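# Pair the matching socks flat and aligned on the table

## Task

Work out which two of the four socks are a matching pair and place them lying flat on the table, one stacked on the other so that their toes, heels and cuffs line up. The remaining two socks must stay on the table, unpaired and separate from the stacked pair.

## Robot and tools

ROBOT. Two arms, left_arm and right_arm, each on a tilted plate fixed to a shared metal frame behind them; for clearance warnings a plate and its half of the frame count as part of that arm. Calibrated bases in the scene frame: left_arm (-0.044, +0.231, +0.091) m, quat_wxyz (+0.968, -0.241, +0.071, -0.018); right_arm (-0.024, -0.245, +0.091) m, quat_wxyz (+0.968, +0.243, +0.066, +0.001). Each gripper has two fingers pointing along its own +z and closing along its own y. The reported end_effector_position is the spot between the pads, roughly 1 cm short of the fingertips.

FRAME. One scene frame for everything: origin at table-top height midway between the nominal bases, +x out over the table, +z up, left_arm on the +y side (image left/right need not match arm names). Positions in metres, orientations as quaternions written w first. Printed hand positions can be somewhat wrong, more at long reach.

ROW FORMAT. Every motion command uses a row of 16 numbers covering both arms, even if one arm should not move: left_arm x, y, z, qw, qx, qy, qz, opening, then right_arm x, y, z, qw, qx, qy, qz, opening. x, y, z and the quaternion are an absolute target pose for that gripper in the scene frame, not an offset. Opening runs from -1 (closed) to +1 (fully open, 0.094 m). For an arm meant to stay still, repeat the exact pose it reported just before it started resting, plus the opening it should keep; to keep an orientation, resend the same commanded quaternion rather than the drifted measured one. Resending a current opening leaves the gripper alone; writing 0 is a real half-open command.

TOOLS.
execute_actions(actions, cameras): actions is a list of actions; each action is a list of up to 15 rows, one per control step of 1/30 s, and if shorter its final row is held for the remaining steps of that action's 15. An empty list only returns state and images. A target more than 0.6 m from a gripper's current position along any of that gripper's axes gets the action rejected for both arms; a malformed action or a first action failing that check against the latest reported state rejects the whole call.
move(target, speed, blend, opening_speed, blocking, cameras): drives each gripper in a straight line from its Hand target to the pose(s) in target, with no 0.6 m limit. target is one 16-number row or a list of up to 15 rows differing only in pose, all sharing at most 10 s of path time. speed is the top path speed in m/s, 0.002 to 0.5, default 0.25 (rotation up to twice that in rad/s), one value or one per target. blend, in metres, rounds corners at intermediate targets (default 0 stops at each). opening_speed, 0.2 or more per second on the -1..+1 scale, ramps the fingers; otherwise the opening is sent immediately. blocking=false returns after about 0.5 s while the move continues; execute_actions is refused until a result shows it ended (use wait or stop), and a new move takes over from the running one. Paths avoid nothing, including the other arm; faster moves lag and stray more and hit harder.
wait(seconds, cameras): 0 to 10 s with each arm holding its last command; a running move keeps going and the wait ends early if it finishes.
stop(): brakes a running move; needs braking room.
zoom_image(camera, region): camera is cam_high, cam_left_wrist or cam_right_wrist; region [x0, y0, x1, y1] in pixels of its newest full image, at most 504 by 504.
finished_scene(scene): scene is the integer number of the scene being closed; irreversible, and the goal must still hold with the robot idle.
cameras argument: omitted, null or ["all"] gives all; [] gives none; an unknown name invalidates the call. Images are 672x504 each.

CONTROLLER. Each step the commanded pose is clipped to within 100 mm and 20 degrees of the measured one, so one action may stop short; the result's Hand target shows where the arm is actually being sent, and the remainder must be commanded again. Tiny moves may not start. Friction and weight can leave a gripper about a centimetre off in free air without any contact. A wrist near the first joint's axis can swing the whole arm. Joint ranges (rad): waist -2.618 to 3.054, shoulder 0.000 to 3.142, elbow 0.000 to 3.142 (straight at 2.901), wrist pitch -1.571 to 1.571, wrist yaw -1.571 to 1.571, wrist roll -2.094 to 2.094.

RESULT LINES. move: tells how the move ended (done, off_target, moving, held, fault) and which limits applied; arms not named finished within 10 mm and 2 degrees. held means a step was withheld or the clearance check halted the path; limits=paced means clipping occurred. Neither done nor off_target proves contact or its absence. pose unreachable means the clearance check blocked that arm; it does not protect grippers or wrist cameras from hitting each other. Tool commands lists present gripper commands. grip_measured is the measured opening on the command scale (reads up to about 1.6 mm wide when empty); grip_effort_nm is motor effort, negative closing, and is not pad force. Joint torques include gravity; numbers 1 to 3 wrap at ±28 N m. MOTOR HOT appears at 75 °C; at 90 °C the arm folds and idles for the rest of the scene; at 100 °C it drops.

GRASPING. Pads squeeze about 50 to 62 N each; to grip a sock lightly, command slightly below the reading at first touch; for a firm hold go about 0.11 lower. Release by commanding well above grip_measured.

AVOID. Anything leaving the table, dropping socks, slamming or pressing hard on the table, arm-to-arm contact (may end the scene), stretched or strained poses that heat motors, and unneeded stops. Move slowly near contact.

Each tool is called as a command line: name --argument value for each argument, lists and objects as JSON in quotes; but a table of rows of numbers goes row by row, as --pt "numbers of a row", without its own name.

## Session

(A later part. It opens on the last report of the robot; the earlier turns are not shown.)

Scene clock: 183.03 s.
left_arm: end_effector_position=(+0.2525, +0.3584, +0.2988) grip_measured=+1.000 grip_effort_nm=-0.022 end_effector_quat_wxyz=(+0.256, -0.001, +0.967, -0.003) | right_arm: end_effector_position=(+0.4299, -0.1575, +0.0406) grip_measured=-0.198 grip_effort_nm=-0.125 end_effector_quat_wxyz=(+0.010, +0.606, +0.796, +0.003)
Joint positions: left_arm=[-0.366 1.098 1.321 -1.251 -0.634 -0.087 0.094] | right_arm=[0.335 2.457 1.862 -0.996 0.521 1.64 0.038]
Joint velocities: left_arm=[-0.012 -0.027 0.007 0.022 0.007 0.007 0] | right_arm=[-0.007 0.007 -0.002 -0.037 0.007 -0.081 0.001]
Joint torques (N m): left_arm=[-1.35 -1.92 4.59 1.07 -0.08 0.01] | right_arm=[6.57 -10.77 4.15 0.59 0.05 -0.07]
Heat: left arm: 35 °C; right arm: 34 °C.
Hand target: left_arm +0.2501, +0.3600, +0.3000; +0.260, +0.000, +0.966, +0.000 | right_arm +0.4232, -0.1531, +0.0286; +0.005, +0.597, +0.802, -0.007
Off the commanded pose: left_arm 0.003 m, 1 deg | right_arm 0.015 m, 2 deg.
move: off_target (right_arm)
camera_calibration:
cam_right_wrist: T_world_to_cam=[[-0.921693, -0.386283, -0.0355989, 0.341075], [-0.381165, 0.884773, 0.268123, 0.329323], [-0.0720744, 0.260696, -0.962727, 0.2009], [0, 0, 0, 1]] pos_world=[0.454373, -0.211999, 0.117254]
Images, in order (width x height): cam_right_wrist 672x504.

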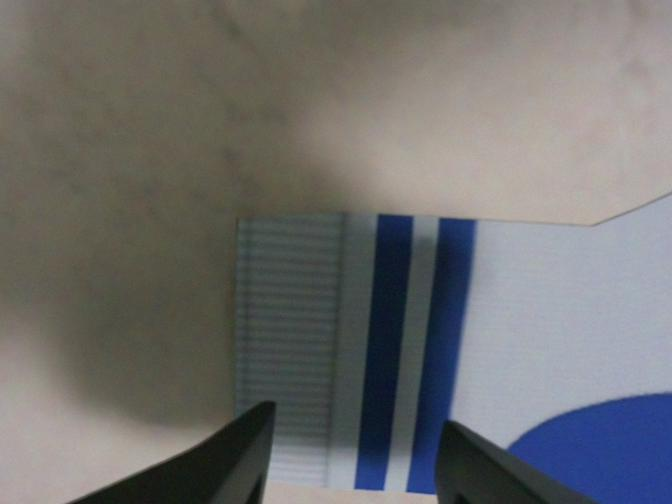

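move --target '[0.25, 0.36, 0.30, 0.26, 0, 0.966, 0, 1, 0.427, -0.147, -0.016, 0, 0.598, 0.801, 0, -0.2]' --speed 0.04 --cameras '["cam_right_wrist"]'

move --target '[0.25, 0.36, 0.30, 0.26, 0, 0.966, 0, 1, 0.427, -0.147, -0.016, 0, 0.598, 0.801, 0, -1]' --opening_speed 0.8 --cameras '["cam_right_wrist"]'

Scene clock: 188.77 s.
left_arm: end_effector_position=(+0.2525, +0.3584, +0.2988) grip_measured=+1.000 grip_effort_nm=-0.017 end_effector_quat_wxyz=(+0.256, -0.001, +0.967, -0.003) | right_arm: end_effector_position=(+0.4368, -0.1537, +0.0195) grip_measured=-0.198 grip_effort_nm=-0.115 end_effector_quat_wxyz=(+0.013, +0.601, +0.799, +0.013)
Joint positions: left_arm=[-0.366 1.098 1.321 -1.251 -0.634 -0.087 0.094] | right_arm=[0.313 2.49 1.845 -0.909 0.515 1.592 0.038]
Joint velocities: left_arm=[-0.012 0.007 -0.002 -0.051 -0.037 -0.037 0] | right_arm=[-0.027 0.002 -0.002 0.022 0.007 -0.066 0.001]
Joint torques (N m): left_arm=[-1.47 -1.94 4.66 1.05 -0.14 0] | right_arm=[4.93 -8.01 3.04 1.12 -0.06 -0.09]
Heat: left arm: 35 °C; right arm: 34 °C.
Hand target: left_arm +0.2501, +0.3600, +0.3000; +0.260, +0.000, +0.966, +0.000 | right_arm +0.4251, -0.1479, -0.0144; -0.001, +0.598, +0.801, -0.001
Off the commanded pose: left_arm 0.003 m, 1 deg | right_arm 0.037 m, 2 deg.
move: off_target (right_arm)
camera_calibration:
cam_right_wrist: T_world_to_cam=[[-0.916598, -0.395687, -0.0572678, 0.344873], [-0.395681, 0.877245, 0.271805, 0.339327], [-0.0573118, 0.271796, -0.960647, 0.175314], [0, 0, 0, 1]] pos_world=[0.460423, -0.20886, 0.0959346]
Images, in order (width x height): cam_right_wrist 672x504.

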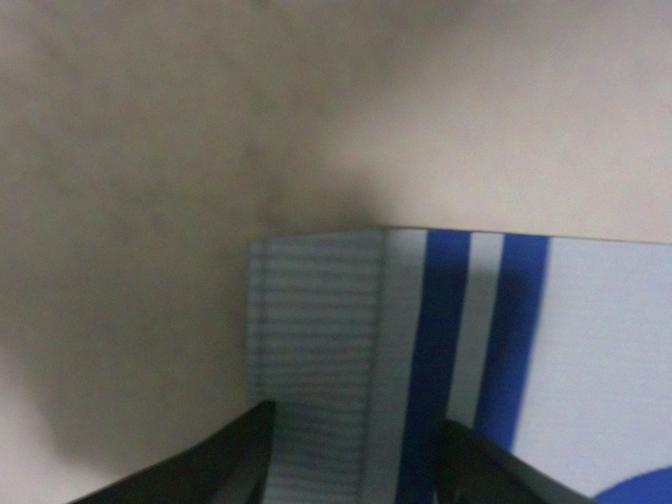

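Scene clock: 189.97 s.
left_arm: end_effector_position=(+0.2525, +0.3584, +0.2988) grip_measured=+1.000 grip_effort_nm=-0.027 end_effector_quat_wxyz=(+0.256, -0.001, +0.967, -0.003) | right_arm: end_effector_position=(+0.4402, -0.1516, +0.0191) grip_measured=-0.980 grip_effort_nm=-0.969 end_effector_quat_wxyz=(+0.017, +0.604, +0.797, +0.021)
Joint positions: left_arm=[-0.366 1.098 1.321 -1.251 -0.634 -0.087 0.094] | right_arm=[0.313 2.49 1.842 -0.887 0.511 1.59 0.001]
Joint velocities: left_arm=[-0.007 0.007 0.007 -0.095 -0.095 0.051 0] | right_arm=[0.012 0.002 -0.012 -0.007 0.022 -0.022 -0.003]
Joint torques (N m): left_arm=[-1.25 -1.96 4.68 1.07 -0.12 0.01] | right_arm=[4.97 -8.05 3.23 0.92 -0.03 -0.08]
Heat: left arm: 35 °C; right arm: 34 °C.
Hand target: left_arm +0.2501, +0.3600, +0.3000; +0.260, +0.000, +0.966, +0.000 | right_arm +0.4254, -0.1478, -0.0144; +0.000, +0.598, +0.801, +0.000
Off the commanded pose: left_arm 0.003 m, 1 deg | right_arm 0.038 m, 3 deg.
move: off_target (right_arm)
camera_calibration:
cam_right_wrist: T_world_to_cam=[[-0.918256, -0.389032, -0.0738955, 0.350906], [-0.393789, 0.877483, 0.273777, 0.338111], [-0.0416657, 0.280496, -0.95895, 0.168911], [0, 0, 0, 1]] pos_world=[0.462404, -0.207552, 0.095341]
Images, in order (width x height): cam_right_wrist 672x504.

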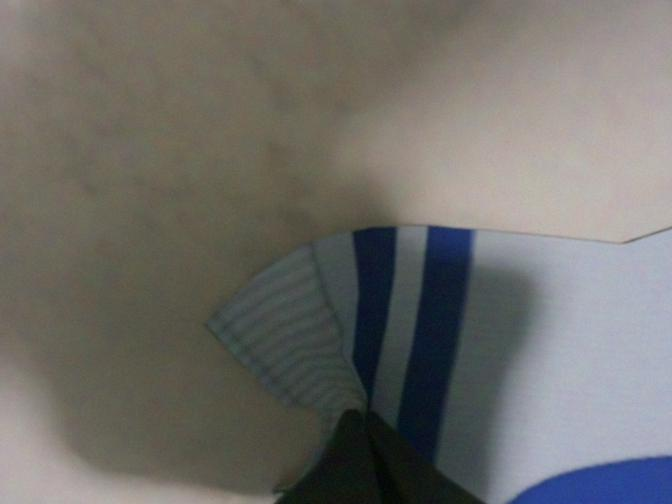

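move --pt "0.25 0.36 0.30 0.26 0 0.966 0 1 0.415 -0.15 0.10 0 0.598 0.801 0 -1" --pt "0.25 0.36 0.30 0.26 0 0.966 0 1 0.37 -0.15 0.22 0 0.598 0.801 0 -1" --pt "0.25 0.36 0.30 0.26 0 0.966 0 1 0.37 -0.12 0.30 0 -0.143 0.99 0 -1" --speed '[0.1,0.12,0.2]' --blend 0.02

Scene clock: 200.23 s.
left_arm: end_effector_position=(+0.2525, +0.3584, +0.2988) grip_measured=+1.000 grip_effort_nm=-0.022 end_effector_quat_wxyz=(+0.256, -0.001, +0.967, -0.003) | right_arm: end_effector_position=(+0.3697, -0.1172, +0.2795) grip_measured=-0.982 grip_effort_nm=-0.984 end_effector_quat_wxyz=(+0.090, -0.136, +0.986, +0.046)
Joint positions: left_arm=[-0.366 1.098 1.321 -1.251 -0.634 -0.087 0.094] | right_arm=[0.712 2.203 2.171 -1.55 0.477 0.395 0.001]
Joint velocities: left_arm=[0.002 -0.032 -0.007 0.037 -0.007 0.022 0] | right_arm=[-0.002 -0.002 0.002 -0.051 0.022 -0.037 -0.001]
Joint torques (N m): left_arm=[-1.35 -1.87 4.62 1.04 -0.09 0.03] | right_arm=[7.04 -12.23 7.42 0.56 0.01 -0.1]
Heat: left arm: 35 °C; right arm: 35 °C.
Hand target: left_arm +0.2501, +0.3600, +0.3000; +0.260, +0.000, +0.966, +0.000 | right_arm +0.3673, -0.1200, +0.2998; +0.109, -0.140, +0.983, +0.057
Off the commanded pose: left_arm 0.003 m, 1 deg | right_arm 0.021 m, 12 deg.
joint sent to its limit (right arm) — joint 4 (wrist pitch), lower limit. The joint targets are off in orientation, not in position.
move: off_target (right_arm)
camera_calibration:
cam_left_wrist: T_world_to_cam=[[0.102525, -0.992526, 0.0661848, 0.311564], [-0.959797, -0.116183, -0.25552, 0.403742], [0.2613, -0.0373269, -0.964536, 0.322236], [0, 0, 0, 1]] pos_world=[0.271367, 0.368172, 0.393351]
cam_right_wrist: T_world_to_cam=[[0.396371, -0.915982, -0.0621917, -0.232274], [-0.911994, -0.400628, 0.0881186, 0.302522], [-0.105631, 0.0217908, -0.994167, 0.409247], [0, 0, 0, 1]] pos_world=[0.411194, -0.100478, 0.365756]

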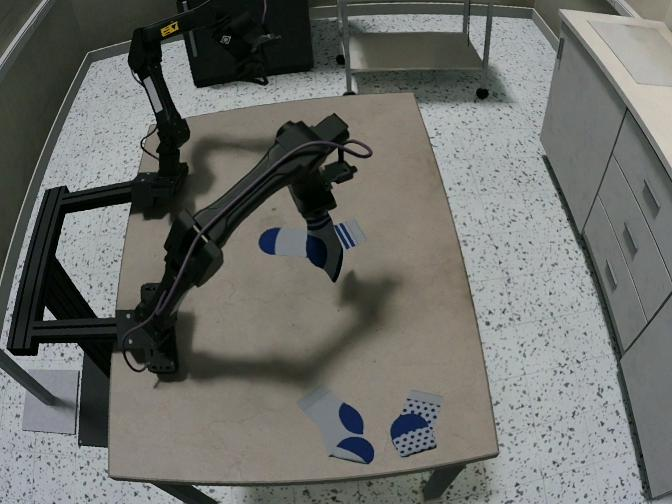

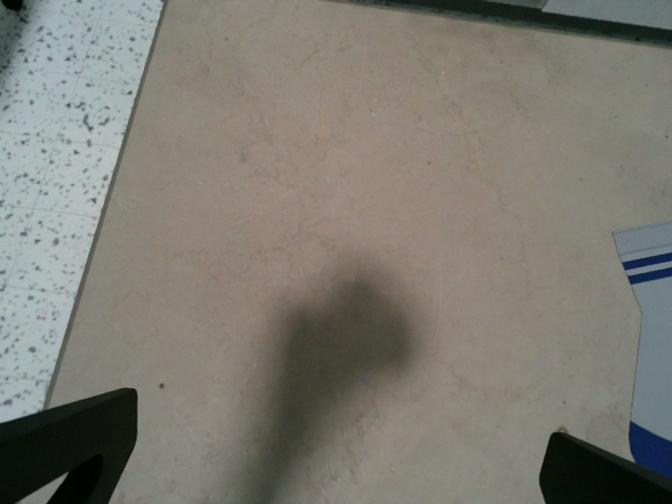

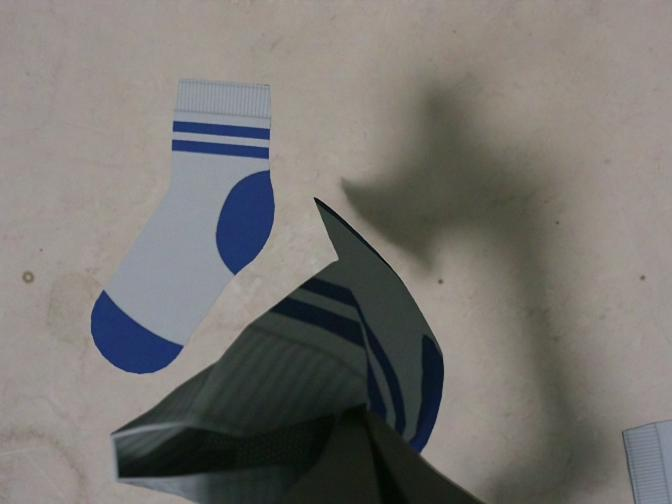

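move --pt "0.25 0.36 0.30 0.26 0 0.966 0 1 0.29 -0.05 0.30 0 -0.801 0.598 0 -1" --pt "0.25 0.36 0.30 0.26 0 0.966 0 1 0.24 -0.018 0.29 0 -0.801 0.598 0 -1" --speed '[0.2,0.1]' --blend 0.02

Scene clock: 211.87 s.
left_arm: end_effector_position=(+0.2525, +0.3584, +0.2988) grip_measured=+1.000 grip_effort_nm=-0.017 end_effector_quat_wxyz=(+0.256, -0.001, +0.967, -0.003) | right_arm: end_effector_position=(+0.2496, -0.0172, +0.2980) grip_measured=-0.982 grip_effort_nm=-0.989 end_effector_quat_wxyz=(-0.096, +0.793, -0.601, -0.003)
Joint positions: left_arm=[-0.366 1.098 1.321 -1.251 -0.634 -0.087 0.094] | right_arm=[1.044 2.223 2.033 -1.551 0.378 -0.802 0.001]
Joint velocities: left_arm=[0.012 0.007 -0.027 0.051 -0.037 0.007 0] | right_arm=[-0.002 0.017 -0.037 -0.022 -0.051 0.037 0.001]
Joint torques (N m): left_arm=[-1.36 -2.06 4.63 1.06 -0.15 -0.01] | right_arm=[5.05 -7.68 4.49 0.57 -0.12 0.1]
Heat: left arm: 35 °C; right arm: 35 °C.
Hand target: left_arm +0.2501, +0.3600, +0.3000; +0.260, +0.000, +0.966, +0.000 | right_arm +0.2398, -0.0163, +0.2896; -0.074, +0.800, -0.595, -0.004
Off the commanded pose: left_arm 0.003 m, 1 deg | right_arm 0.013 m, 11 deg.
joint sent to its limit (right arm) — joint 4 (wrist pitch), lower limit. The joint targets are off in orientation, not in position.
move: off_target (right_arm)
camera_calibration:
cam_left_wrist: T_world_to_cam=[[0.102525, -0.992526, 0.0661848, 0.311564], [-0.959797, -0.116183, -0.25552, 0.403742], [0.2613, -0.0373269, -0.964536, 0.322236], [0, 0, 0, 1]] pos_world=[0.271367, 0.368172, 0.393351]
cam_right_wrist: T_world_to_cam=[[0.91425, 0.379711, 0.141299, -0.259583], [0.353151, -0.917808, 0.181418, -0.121025], [0.198572, -0.115962, -0.973202, 0.328203], [0, 0, 0, 1]] pos_world=[0.214892, 0.025548, 0.378043]

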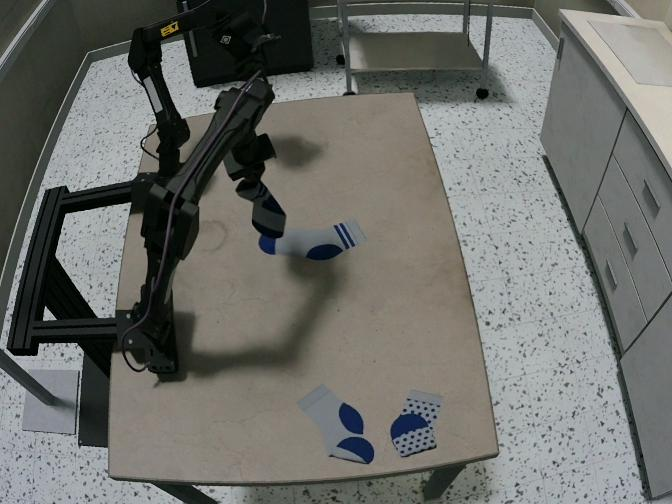

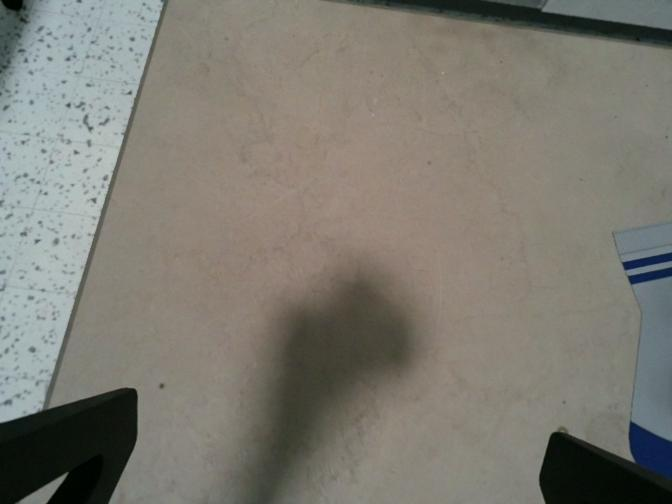

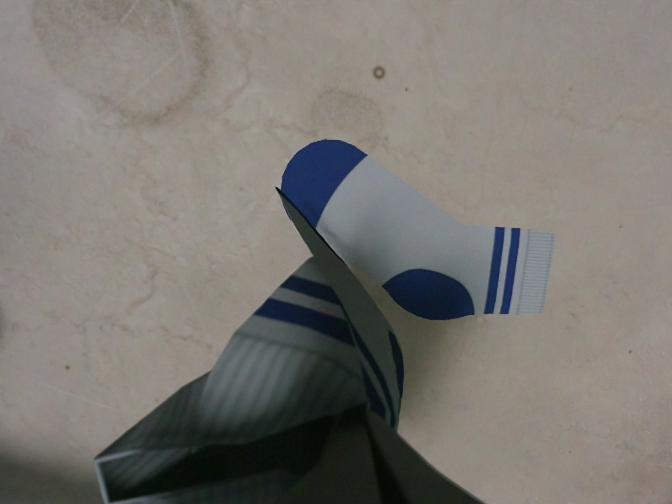

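move --pt "0.25 0.36 0.30 0.26 0 0.966 0 1 0.213 0.01 0.28 0 -0.801 0.598 0 -1" --pt "0.25 0.36 0.30 0.26 0 0.966 0 1 0.215 0.01 0.245 0 -0.801 0.598 0 -1" --speed 0.08 --blend 0.01

zoom_image --camera "cam_high" --region '[230, 150, 390, 270]'

Scene clock: 224.83 s.
left_arm: end_effector_position=(+0.2525, +0.3584, +0.2988) grip_measured=+1.000 grip_effort_nm=-0.017 end_effector_quat_wxyz=(+0.256, -0.001, +0.967, -0.003) | right_arm: end_effector_position=(+0.2217, +0.0140, +0.2545) grip_measured=-0.982 grip_effort_nm=-0.979 end_effector_quat_wxyz=(-0.032, +0.799, -0.600, +0.000)
Joint positions: left_arm=[-0.366 1.098 1.321 -1.251 -0.634 -0.087 0.094] | right_arm=[1.088 2.368 2.028 -1.551 0.351 -0.718 0.001]
Joint velocities: left_arm=[0.007 -0.012 0.002 -0.066 -0.022 -0.037 0] | right_arm=[-0.012 0.002 0.022 -0.037 -0.007 -0.007 0]
Joint torques (N m): left_arm=[-1.43 -1.81 4.59 1.09 -0.13 0.06] | right_arm=[4.23 -8.85 4.55 0.32 -0.1 0.13]
Heat: left arm: 35 °C; right arm: 35 °C.
Hand target: left_arm +0.2501, +0.3600, +0.3000; +0.260, +0.000, +0.966, +0.000 | right_arm +0.2150, +0.0108, +0.2444; -0.008, +0.802, -0.597, +0.000
Off the commanded pose: left_arm 0.003 m, 1 deg | right_arm 0.012 m, 4 deg.
joint sent to its limit (right arm) — joint 4 (wrist pitch), lower limit. The joint targets still meet the commanded pose.
move: off_target (right_arm)
camera_calibration:
cam_left_wrist: T_world_to_cam=[[0.102525, -0.992526, 0.0661848, 0.311564], [-0.959797, -0.116183, -0.25552, 0.403742], [0.2613, -0.0373269, -0.964536, 0.322236], [0, 0, 0, 1]] pos_world=[0.271367, 0.368172, 0.393351]
cam_right_wrist: T_world_to_cam=[[0.916831, 0.397726, 0.0351436, -0.213582], [0.377184, -0.891614, 0.250512, -0.0979293], [0.13097, -0.216422, -0.967475, 0.309995], [0, 0, 0, 1]] pos_world=[0.192156, 0.0647216, 0.331952]

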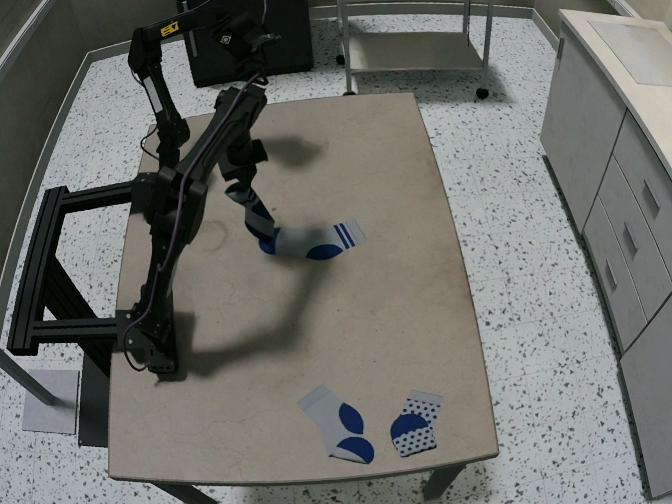

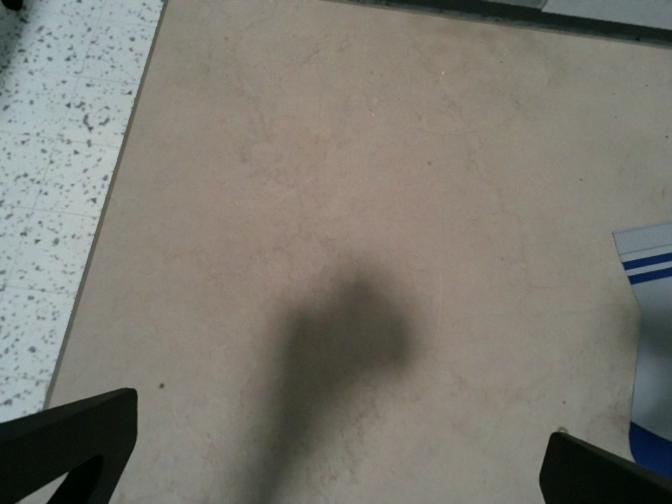

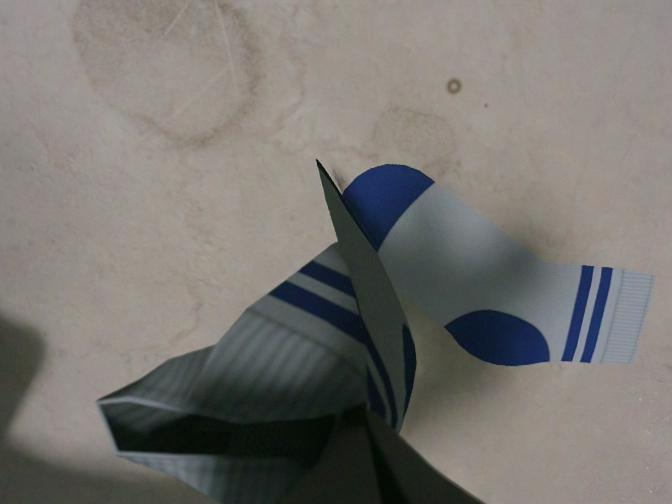

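Scaled by 3.150.

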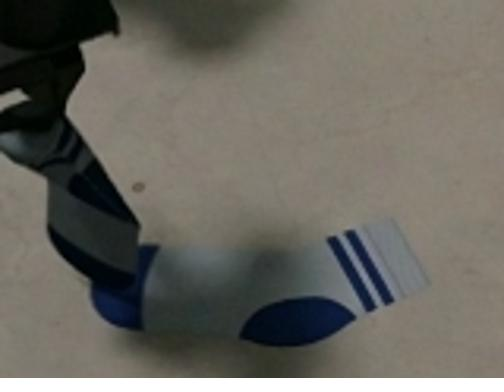

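move --pt "0.25 0.36 0.30 0.26 0 0.966 0 1 0.213 0.01 0.27 0 -0.801 0.598 0 -1" --pt "0.25 0.36 0.30 0.26 0 0.966 0 1 0.24 0.006 0.27 0 -0.801 0.598 0 -1" --pt "0.25 0.36 0.30 0.26 0 0.966 0 1 0.242 0.006 0.24 0 -0.801 0.598 0 -1" --speed 0.08 --blend 0.01

zoom_image --camera "cam_high" --region '[230, 150, 390, 270]'

Scene clock: 238.03 s.
left_arm: end_effector_position=(+0.2525, +0.3584, +0.2988) grip_measured=+1.000 grip_effort_nm=-0.022 end_effector_quat_wxyz=(+0.256, -0.001, +0.967, -0.003) | right_arm: end_effector_position=(+0.2414, +0.0051, +0.2414) grip_measured=-0.982 grip_effort_nm=-0.984 end_effector_quat_wxyz=(-0.018, +0.798, -0.603, -0.002)
Joint positions: left_arm=[-0.366 1.098 1.321 -1.251 -0.634 -0.087 0.094] | right_arm=[1.028 2.389 2.042 -1.551 0.361 -0.762 0.001]
Joint velocities: left_arm=[0.002 -0.007 -0.002 -0.007 -0.051 -0.007 0] | right_arm=[0.017 -0.002 -0.002 0.007 -0.095 -0.051 0]
Joint torques (N m): left_arm=[-1.36 -1.89 4.45 1.06 -0.1 0.01] | right_arm=[4.49 -9.11 7.23 0.28 0.03 -0.07]
Heat: left arm: 35 °C; right arm: 35 °C.
Hand target: left_arm +0.2501, +0.3600, +0.3000; +0.260, +0.000, +0.966, +0.000 | right_arm +0.2421, +0.0057, +0.2395; -0.012, +0.801, -0.598, +0.000
Off the commanded pose: left_arm 0.003 m, 1 deg | right_arm 0.002 m, 2 deg.
joint sent to its limit (right arm) — joint 4 (wrist pitch), lower limit. The joint targets still meet the commanded pose.
move: done
camera_calibration:
cam_left_wrist: T_world_to_cam=[[0.102525, -0.992526, 0.0661848, 0.311564], [-0.959797, -0.116183, -0.25552, 0.403742], [0.2613, -0.0373269, -0.964536, 0.322236], [0, 0, 0, 1]] pos_world=[0.271367, 0.368172, 0.393351]
cam_right_wrist: T_world_to_cam=[[0.919801, 0.392292, 0.00850011, -0.221869], [0.376724, -0.888943, 0.260499, -0.112308], [0.109748, -0.236405, -0.965437, 0.297543], [0, 0, 0, 1]] pos_world=[0.21373, 0.0575424, 0.318401]

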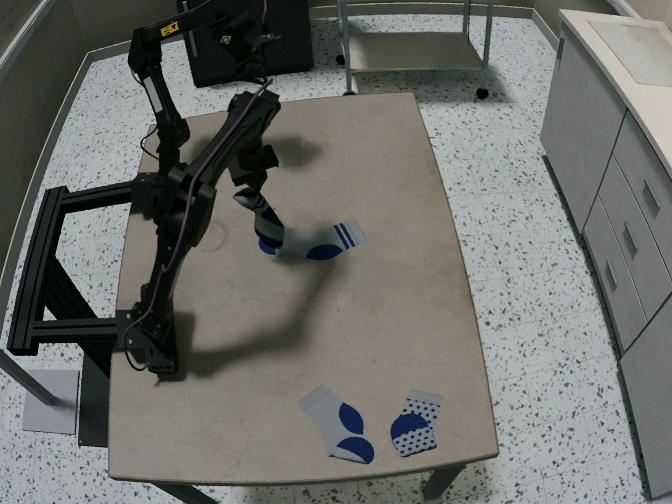

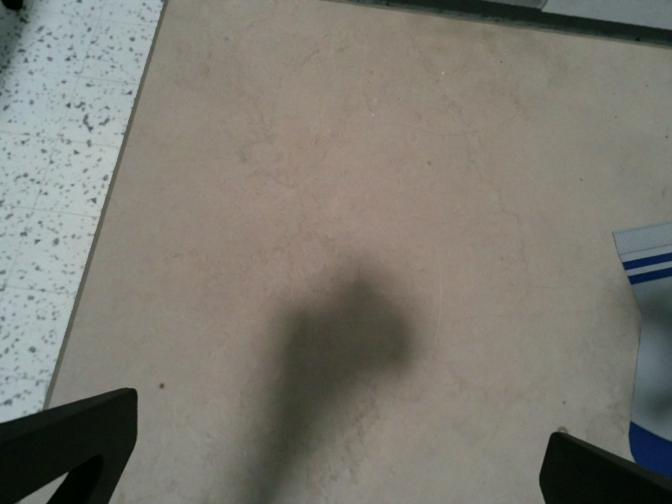

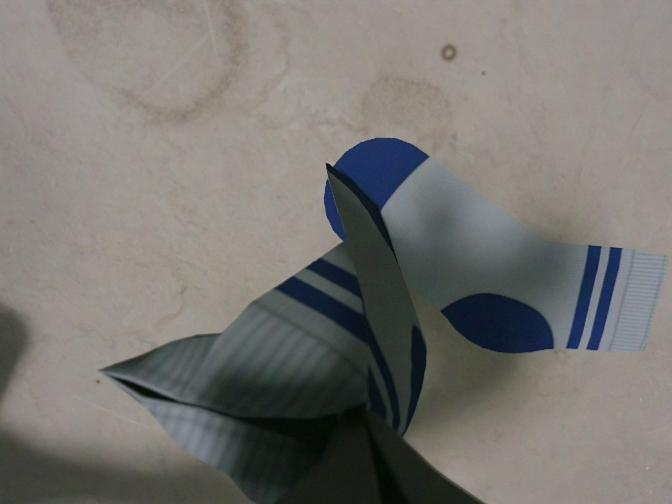

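Scaled by 3.150.

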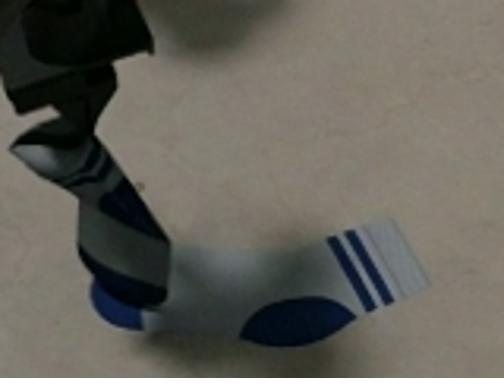

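move --pt "0.25 0.36 0.30 0.26 0 0.966 0 1 0.236 0.013 0.255 0 -0.801 0.598 0 -1" --pt "0.25 0.36 0.30 0.26 0 0.966 0 1 0.236 0.013 0.235 0 -0.801 0.598 0 -1" --pt "0.25 0.36 0.30 0.26 0 0.966 0 1 0.312 0.0235 0.20 0 -0.801 0.598 0 -1" --pt "0.25 0.36 0.30 0.26 0 0.966 0 1 0.379 0.0316 0.14 0 -0.801 0.598 0 -1" --pt "0.25 0.36 0.30 0.26 0 0.966 0 1 0.43 0.038 0.075 0 -0.801 0.598 0 -1" --speed 0.08 --blend 0.01

zoom_image --camera "cam_high" --region '[230, 180, 390, 300]'

Scene clock: 248.03 s.
left_arm: end_effector_position=(+0.2525, +0.3584, +0.2988) grip_measured=+1.000 grip_effort_nm=-0.017 end_effector_quat_wxyz=(+0.256, -0.001, +0.967, -0.003) | right_arm: end_effector_position=(+0.4281, +0.0291, +0.0817) grip_measured=-0.982 grip_effort_nm=-0.984 end_effector_quat_wxyz=(-0.055, +0.797, -0.601, +0.018)
Joint positions: left_arm=[-0.366 1.098 1.321 -1.251 -0.634 -0.087 0.094] | right_arm=[0.655 3.059 2.853 -1.443 0.476 -1.202 0.001]
Joint velocities: left_arm=[-0.017 0.007 0.012 0.037 0.007 -0.007 0] | right_arm=[0.032 -0.032 0.007 0.022 -0.037 -0.081 0]
Joint torques (N m): left_arm=[-1.37 -1.88 4.75 1.06 -0.11 -0.01] | right_arm=[7.27 -12.7 7.71 0.74 0.03 -0.06]
Heat: left arm: 35 °C; right arm: 35 °C.
Hand target: left_arm +0.2501, +0.3600, +0.3000; +0.260, +0.000, +0.966, +0.000 | right_arm +0.4293, +0.0353, +0.0753; -0.060, +0.799, -0.599, +0.021
Off the commanded pose: left_arm 0.003 m, 1 deg | right_arm 0.011 m, 7 deg.
elbow stopped short (right arm): the move would have taken joint 3 (elbow) straighter than the controller allows.
move: off_target (right_arm); blend cut to 0.0091 m at target 1
camera_calibration:
cam_left_wrist: T_world_to_cam=[[0.102525, -0.992526, 0.0661848, 0.311564], [-0.959797, -0.116183, -0.25552, 0.403742], [0.2613, -0.0373269, -0.964536, 0.322236], [0, 0, 0, 1]] pos_world=[0.271367, 0.368172, 0.393351]
cam_right_wrist: T_world_to_cam=[[0.914952, 0.392733, 0.0928632, -0.406518], [0.358729, -0.896892, 0.258647, -0.111656], [0.184867, -0.203337, -0.961498, 0.0950427], [0, 0, 0, 1]] pos_world=[0.394428, 0.0788354, 0.158013]

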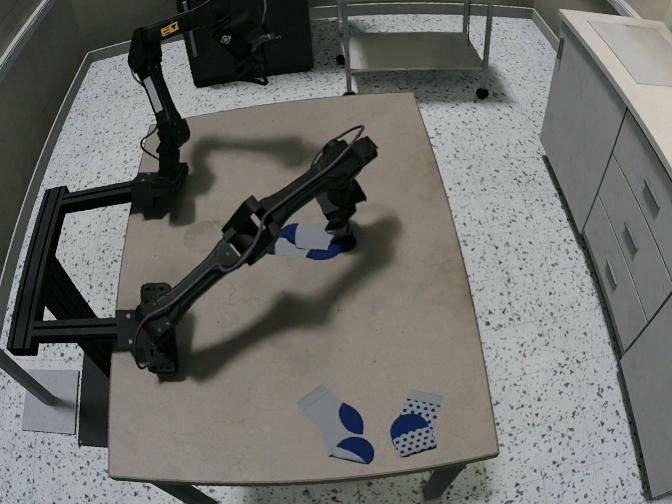

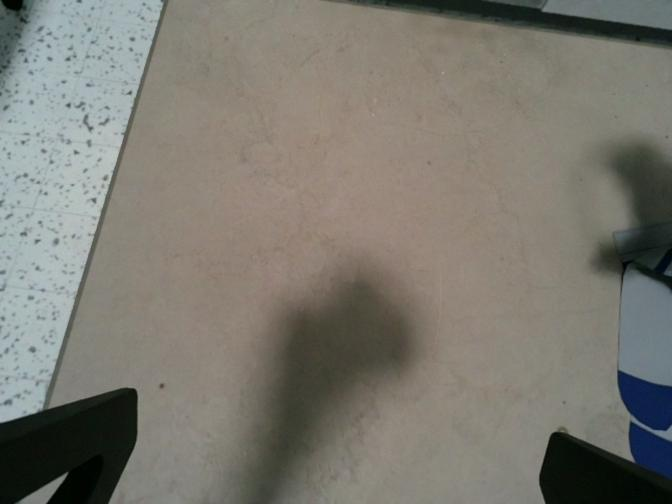

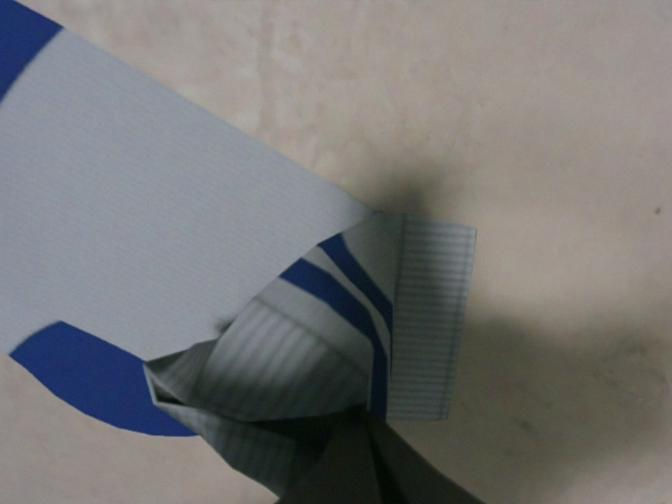

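Scaled by 3.150.

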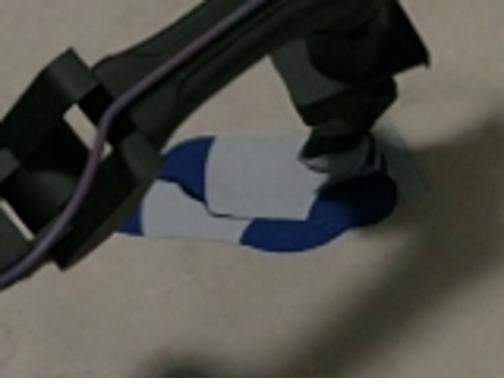

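move --target '[0.27, 0.27, 0.33, 0.26, 0, 0.966, 0, 1, 0.43, 0.035, 0.075, 0, -0.801, 0.598, 0, -1]' --cameras '["cam_left_wrist"]'

Scene clock: 254.43 s.
left_arm: end_effector_position=(+0.2670, +0.2691, +0.3218) grip_measured=+1.000 grip_effort_nm=-0.017 end_effector_quat_wxyz=(+0.250, +0.002, +0.968, +0.004) | right_arm: end_effector_position=(+0.4288, +0.0295, +0.0818) grip_measured=-0.982 grip_effort_nm=-0.984 end_effector_quat_wxyz=(-0.057, +0.799, -0.599, +0.019)
Joint positions: left_arm=[-0.722 1.379 1.452 -1.405 -0.78 -0.527 0.094] | right_arm=[0.655 3.059 2.853 -1.44 0.476 -1.208 0.001]
Joint velocities: left_arm=[0.012 0.007 -0.002 -0.051 -0.007 -0.007 0] | right_arm=[-0.012 0.007 -0.007 0.037 0.081 0.007 -0.001]
Joint torques (N m): left_arm=[-2.95 -1.13 7.45 0.75 -0.32 -0.1] | right_arm=[7.01 -12.79 7.69 0.69 -0.03 -0.07]
Heat: left arm: 35 °C; right arm: 35 °C.
Hand target: left_arm +0.2682, +0.2706, +0.3299; +0.260, +0.000, +0.966, +0.004 | right_arm +0.4292, +0.0343, +0.0749; -0.059, +0.800, -0.597, +0.018
Off the commanded pose: left_arm 0.009 m, 1 deg | right_arm 0.009 m, 7 deg.
elbow stopped short (right arm): the move would have taken joint 3 (elbow) straighter than the controller allows.
move: off_target (right_arm)
camera_calibration:
cam_left_wrist: T_world_to_cam=[[0.102033, -0.993451, 0.0514174, 0.225011], [-0.962854, -0.111616, -0.245875, 0.409597], [0.250004, -0.0244201, -0.967937, 0.337946], [0, 0, 0, 1]] pos_world=[0.286936, 0.277508, 0.416251]
Images, in order (width x height): cam_left_wrist 672x504.

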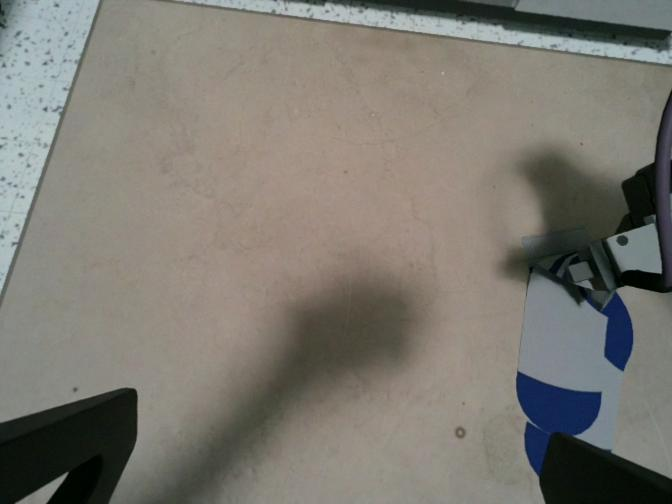

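move --pt "0.22 0.27 0.33 0.26 0 0.966 0 1 0.38 0.03 0.14 0 -0.801 0.598 0 -1" --pt "0.22 0.27 0.33 0.26 0 0.966 0 1 0.30 0.02 0.23 0 -0.801 0.598 0 -1" --pt "0.22 0.27 0.33 0.26 0 0.966 0 1 0.212 0.008 0.275 0 -0.801 0.598 0 -1" --blend 0.02 --speed 0.12

Scene clock: 263.63 s.
left_arm: end_effector_position=(+0.2225, +0.2682, +0.3292) grip_measured=+1.000 grip_effort_nm=-0.012 end_effector_quat_wxyz=(+0.259, -0.004, +0.966, -0.010) | right_arm: end_effector_position=(+0.2175, +0.0162, +0.2690) grip_measured=-0.982 grip_effort_nm=-0.984 end_effector_quat_wxyz=(-0.051, +0.801, -0.596, -0.005)
Joint positions: left_arm=[-0.886 1.291 1.392 -1.556 -0.801 -0.744 0.094] | right_arm=[1.109 2.344 2.042 -1.556 0.344 -0.72 0.001]
Joint velocities: left_arm=[-0.012 0.002 0.002 0.037 0.007 0.022 0] | right_arm=[-0.007 0.002 -0.017 0.066 -0.022 0.051 0.001]
Joint torques (N m): left_arm=[-2.4 -0.61 4.08 0.75 -0.33 -0.12] | right_arm=[4.78 -12.33 4.38 0.46 -0.11 0.07]
Heat: left arm: 35 °C; right arm: 36 °C.
Hand target: left_arm +0.2202, +0.2707, +0.3304; +0.265, +0.001, +0.964, -0.003 | right_arm +0.2116, +0.0102, +0.2741; -0.049, +0.801, -0.596, -0.009
Off the commanded pose: left_arm 0.003 m, 1 deg | right_arm 0.012 m, 6 deg.
joint sent to its limit (left arm) — joint 4 (wrist pitch), lower limit. The joint targets still meet the commanded pose.
joint sent to its limit (right arm) — joint 4 (wrist pitch), lower limit. The joint targets are off in orientation, not in position.
move: off_target (right_arm)
camera_calibration:
cam_left_wrist: T_world_to_cam=[[0.10456, -0.991107, 0.0823017, 0.216966], [-0.957849, -0.122624, -0.259787, 0.374911], [0.267569, -0.0516691, -0.962152, 0.357715], [0, 0, 0, 1]] pos_world=[0.240709, 0.279492, 0.423717]
cam_right_wrist: T_world_to_cam=[[0.912527, 0.404156, 0.0628706, -0.217727], [0.38153, -0.896485, 0.225276, -0.0920833], [0.147409, -0.181584, -0.972264, 0.322218], [0, 0, 0, 1]] pos_world=[0.186316, 0.0639538, 0.347714]

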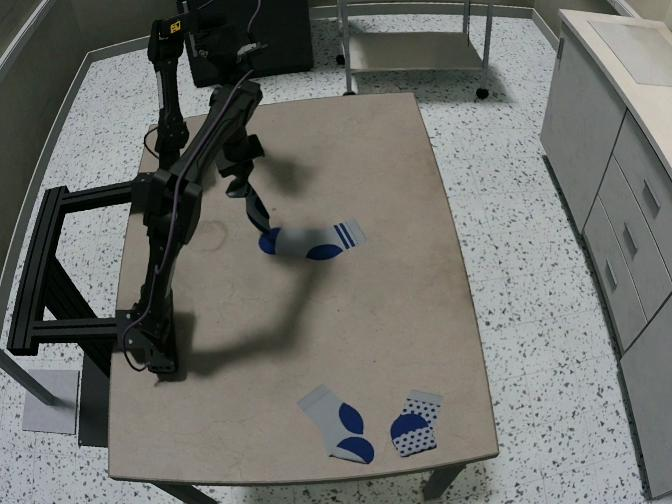

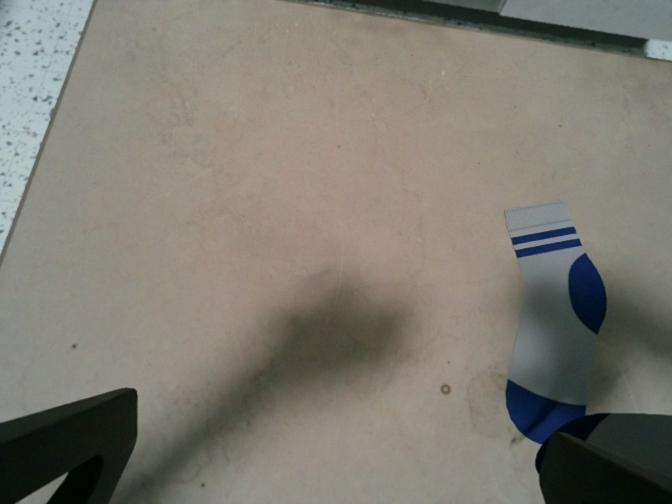

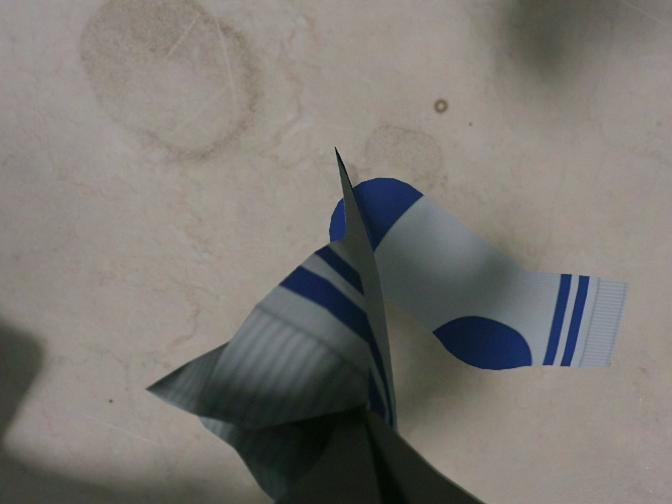

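move --pt "0.22 0.27 0.33 0.26 0 0.966 0 -1 0.212 0.008 0.235 0 -0.801 0.598 0 -1" --pt "0.22 0.27 0.33 0.26 0 0.966 0 -1 0.295 0.018 0.165 0 -0.801 0.598 0 -1" --blend 0.005 --speed 0.08

Scene clock: 269.17 s.
left_arm: end_effector_position=(+0.2226, +0.2683, +0.3292) grip_measured=-0.993 grip_effort_nm=-0.408 end_effector_quat_wxyz=(+0.259, -0.005, +0.966, -0.010) | right_arm: end_effector_position=(+0.2918, +0.0094, +0.1672) grip_measured=-0.982 grip_effort_nm=-0.984 end_effector_quat_wxyz=(+0.009, +0.800, -0.600, +0.001)
Joint positions: left_arm=[-0.886 1.291 1.392 -1.556 -0.801 -0.747 0] | right_arm=[0.883 2.542 2.065 -1.425 0.411 -0.896 0.001]
Joint velocities: left_arm=[0.002 -0.007 -0.002 -0.037 0.066 -0.066 -0.001] | right_arm=[0.007 0.002 -0.027 -0.022 -0.022 0.007 0.002]
Joint torques (N m): left_arm=[-2.26 -0.23 4.27 0.74 -0.32 -0.1] | right_arm=[5.64 -10.18 7.73 0.5 0.03 -0.11]
Heat: left arm: 35 °C; right arm: 36 °C.
Hand target: left_arm +0.2204, +0.2701, +0.3298; +0.263, +0.001, +0.965, -0.004 | right_arm +0.2958, +0.0176, +0.1648; +0.001, +0.801, -0.598, +0.003
Off the commanded pose: left_arm 0.003 m, 1 deg | right_arm 0.009 m, 1 deg.
joint sent to its limit (left arm) — joint 4 (wrist pitch), lower limit. The joint targets still meet the commanded pose.
move: done
camera_calibration:
cam_left_wrist: T_world_to_cam=[[0.10665, -0.990808, 0.0832184, 0.216163], [-0.957529, -0.124896, -0.259883, 0.375531], [0.267888, -0.0519674, -0.962048, 0.357703], [0, 0, 0, 1]] pos_world=[0.240704, 0.279667, 0.423733]
cam_right_wrist: T_world_to_cam=[[0.916318, 0.398903, -0.035184, -0.26103], [0.391074, -0.872499, 0.292927, -0.117996], [0.0861513, -0.282174, -0.955487, 0.227047], [0, 0, 0, 1]] pos_world=[0.265771, 0.0652408, 0.242321]

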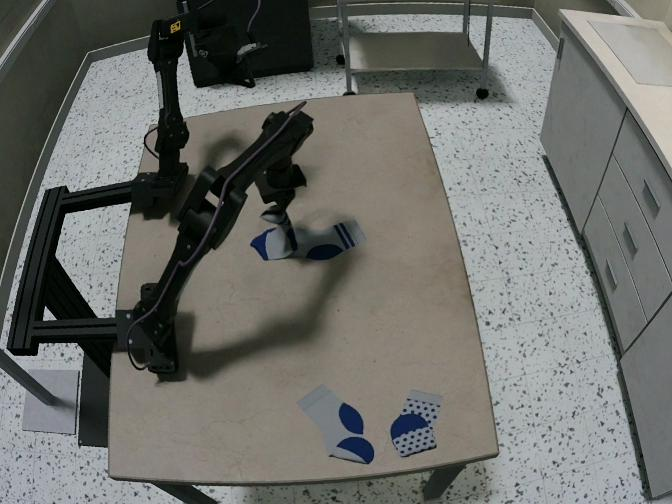

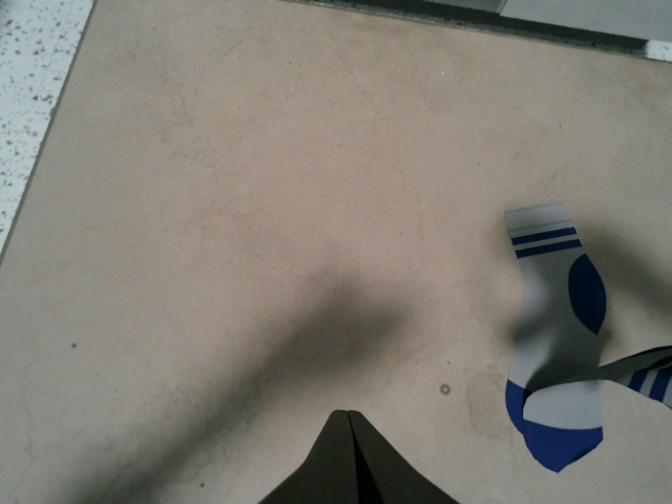

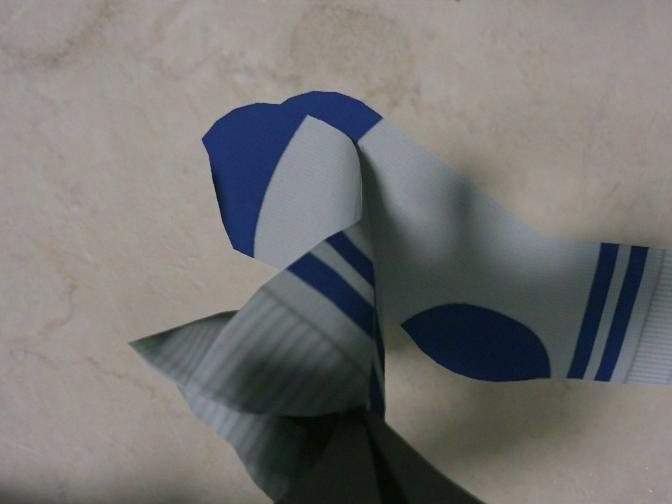

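move --target '[0.22, 0.27, 0.33, 0.26, 0, 0.966, 0, -1, 0.373, 0.038, 0.12, 0, -0.801, 0.598, 0, -1]' --speed 0.08

Scene clock: 274.20 s.
left_arm: end_effector_position=(+0.2225, +0.2683, +0.3292) grip_measured=-0.993 grip_effort_nm=-0.403 end_effector_quat_wxyz=(+0.259, -0.005, +0.966, -0.010) | right_arm: end_effector_position=(+0.3759, +0.0352, +0.1264) grip_measured=-0.982 grip_effort_nm=-0.979 end_effector_quat_wxyz=(-0.021, +0.795, -0.606, +0.002)
Joint positions: left_arm=[-0.886 1.291 1.392 -1.556 -0.801 -0.747 0] | right_arm=[0.757 2.926 2.692 -1.547 0.444 -1.04 0.001]
Joint velocities: left_arm=[0.007 0.002 0.012 -0.037 -0.022 0.037 0] | right_arm=[-0.012 -0.002 -0.002 0.022 -0.037 0.037 0]
Joint torques (N m): left_arm=[-2.25 -0.29 4.12 0.74 -0.31 -0.04] | right_arm=[6.76 -12.15 7.53 0.25 0.03 -0.08]
Heat: left arm: 35 °C; right arm: 36 °C.
Hand target: left_arm +0.2203, +0.2701, +0.3298; +0.263, +0.001, +0.965, -0.004 | right_arm +0.3722, +0.0365, +0.1200; -0.011, +0.801, -0.599, +0.003
Off the commanded pose: left_arm 0.003 m, 1 deg | right_arm 0.008 m, 3 deg.
joint sent to its limit (left arm) — joint 4 (wrist pitch), lower limit. The joint targets still meet the commanded pose.
joint sent to its limit (right arm) — joint 4 (wrist pitch), lower limit. The joint targets still meet the commanded pose.
move: off_target (right_arm)
camera_calibration:
cam_left_wrist: T_world_to_cam=[[0.106516, -0.990848, 0.0829082, 0.216362], [-0.957598, -0.124675, -0.259735, 0.375392], [0.267694, -0.0517267, -0.962114, 0.357691], [0, 0, 0, 1]] pos_world=[0.240677, 0.279686, 0.423704]
cam_right_wrist: T_world_to_cam=[[0.923321, 0.383623, 0.0176852, -0.358556], [0.365515, -0.892, 0.265961, -0.102667], [0.117804, -0.239103, -0.963821, 0.175696], [0, 0, 0, 1]] pos_world=[0.347891, 0.0879803, 0.202986]

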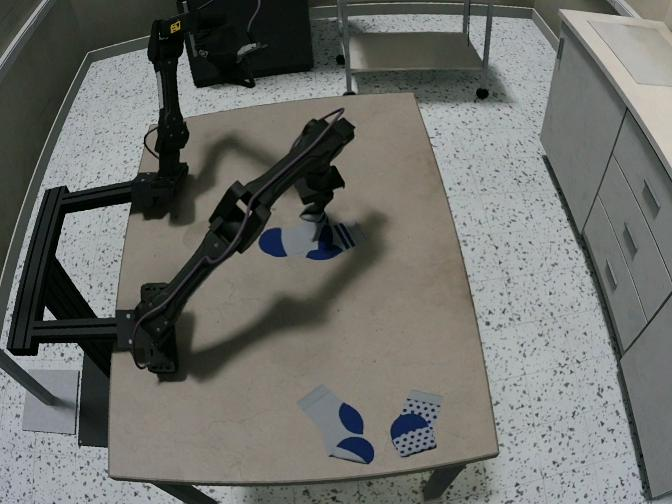

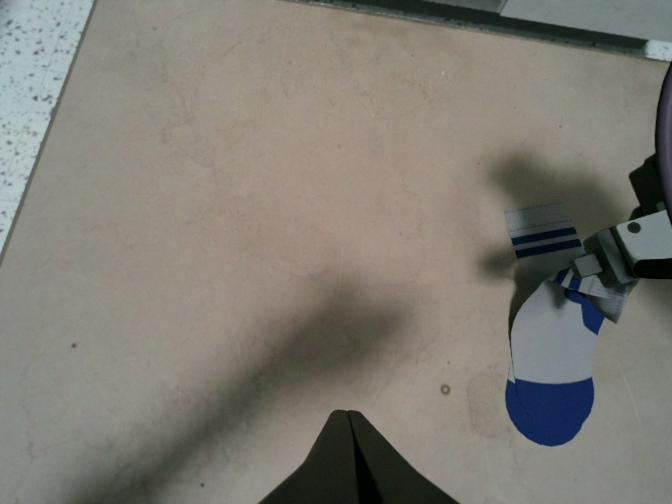

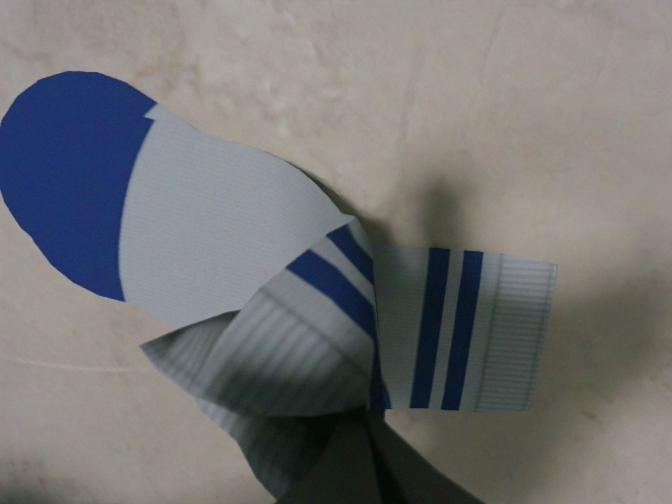

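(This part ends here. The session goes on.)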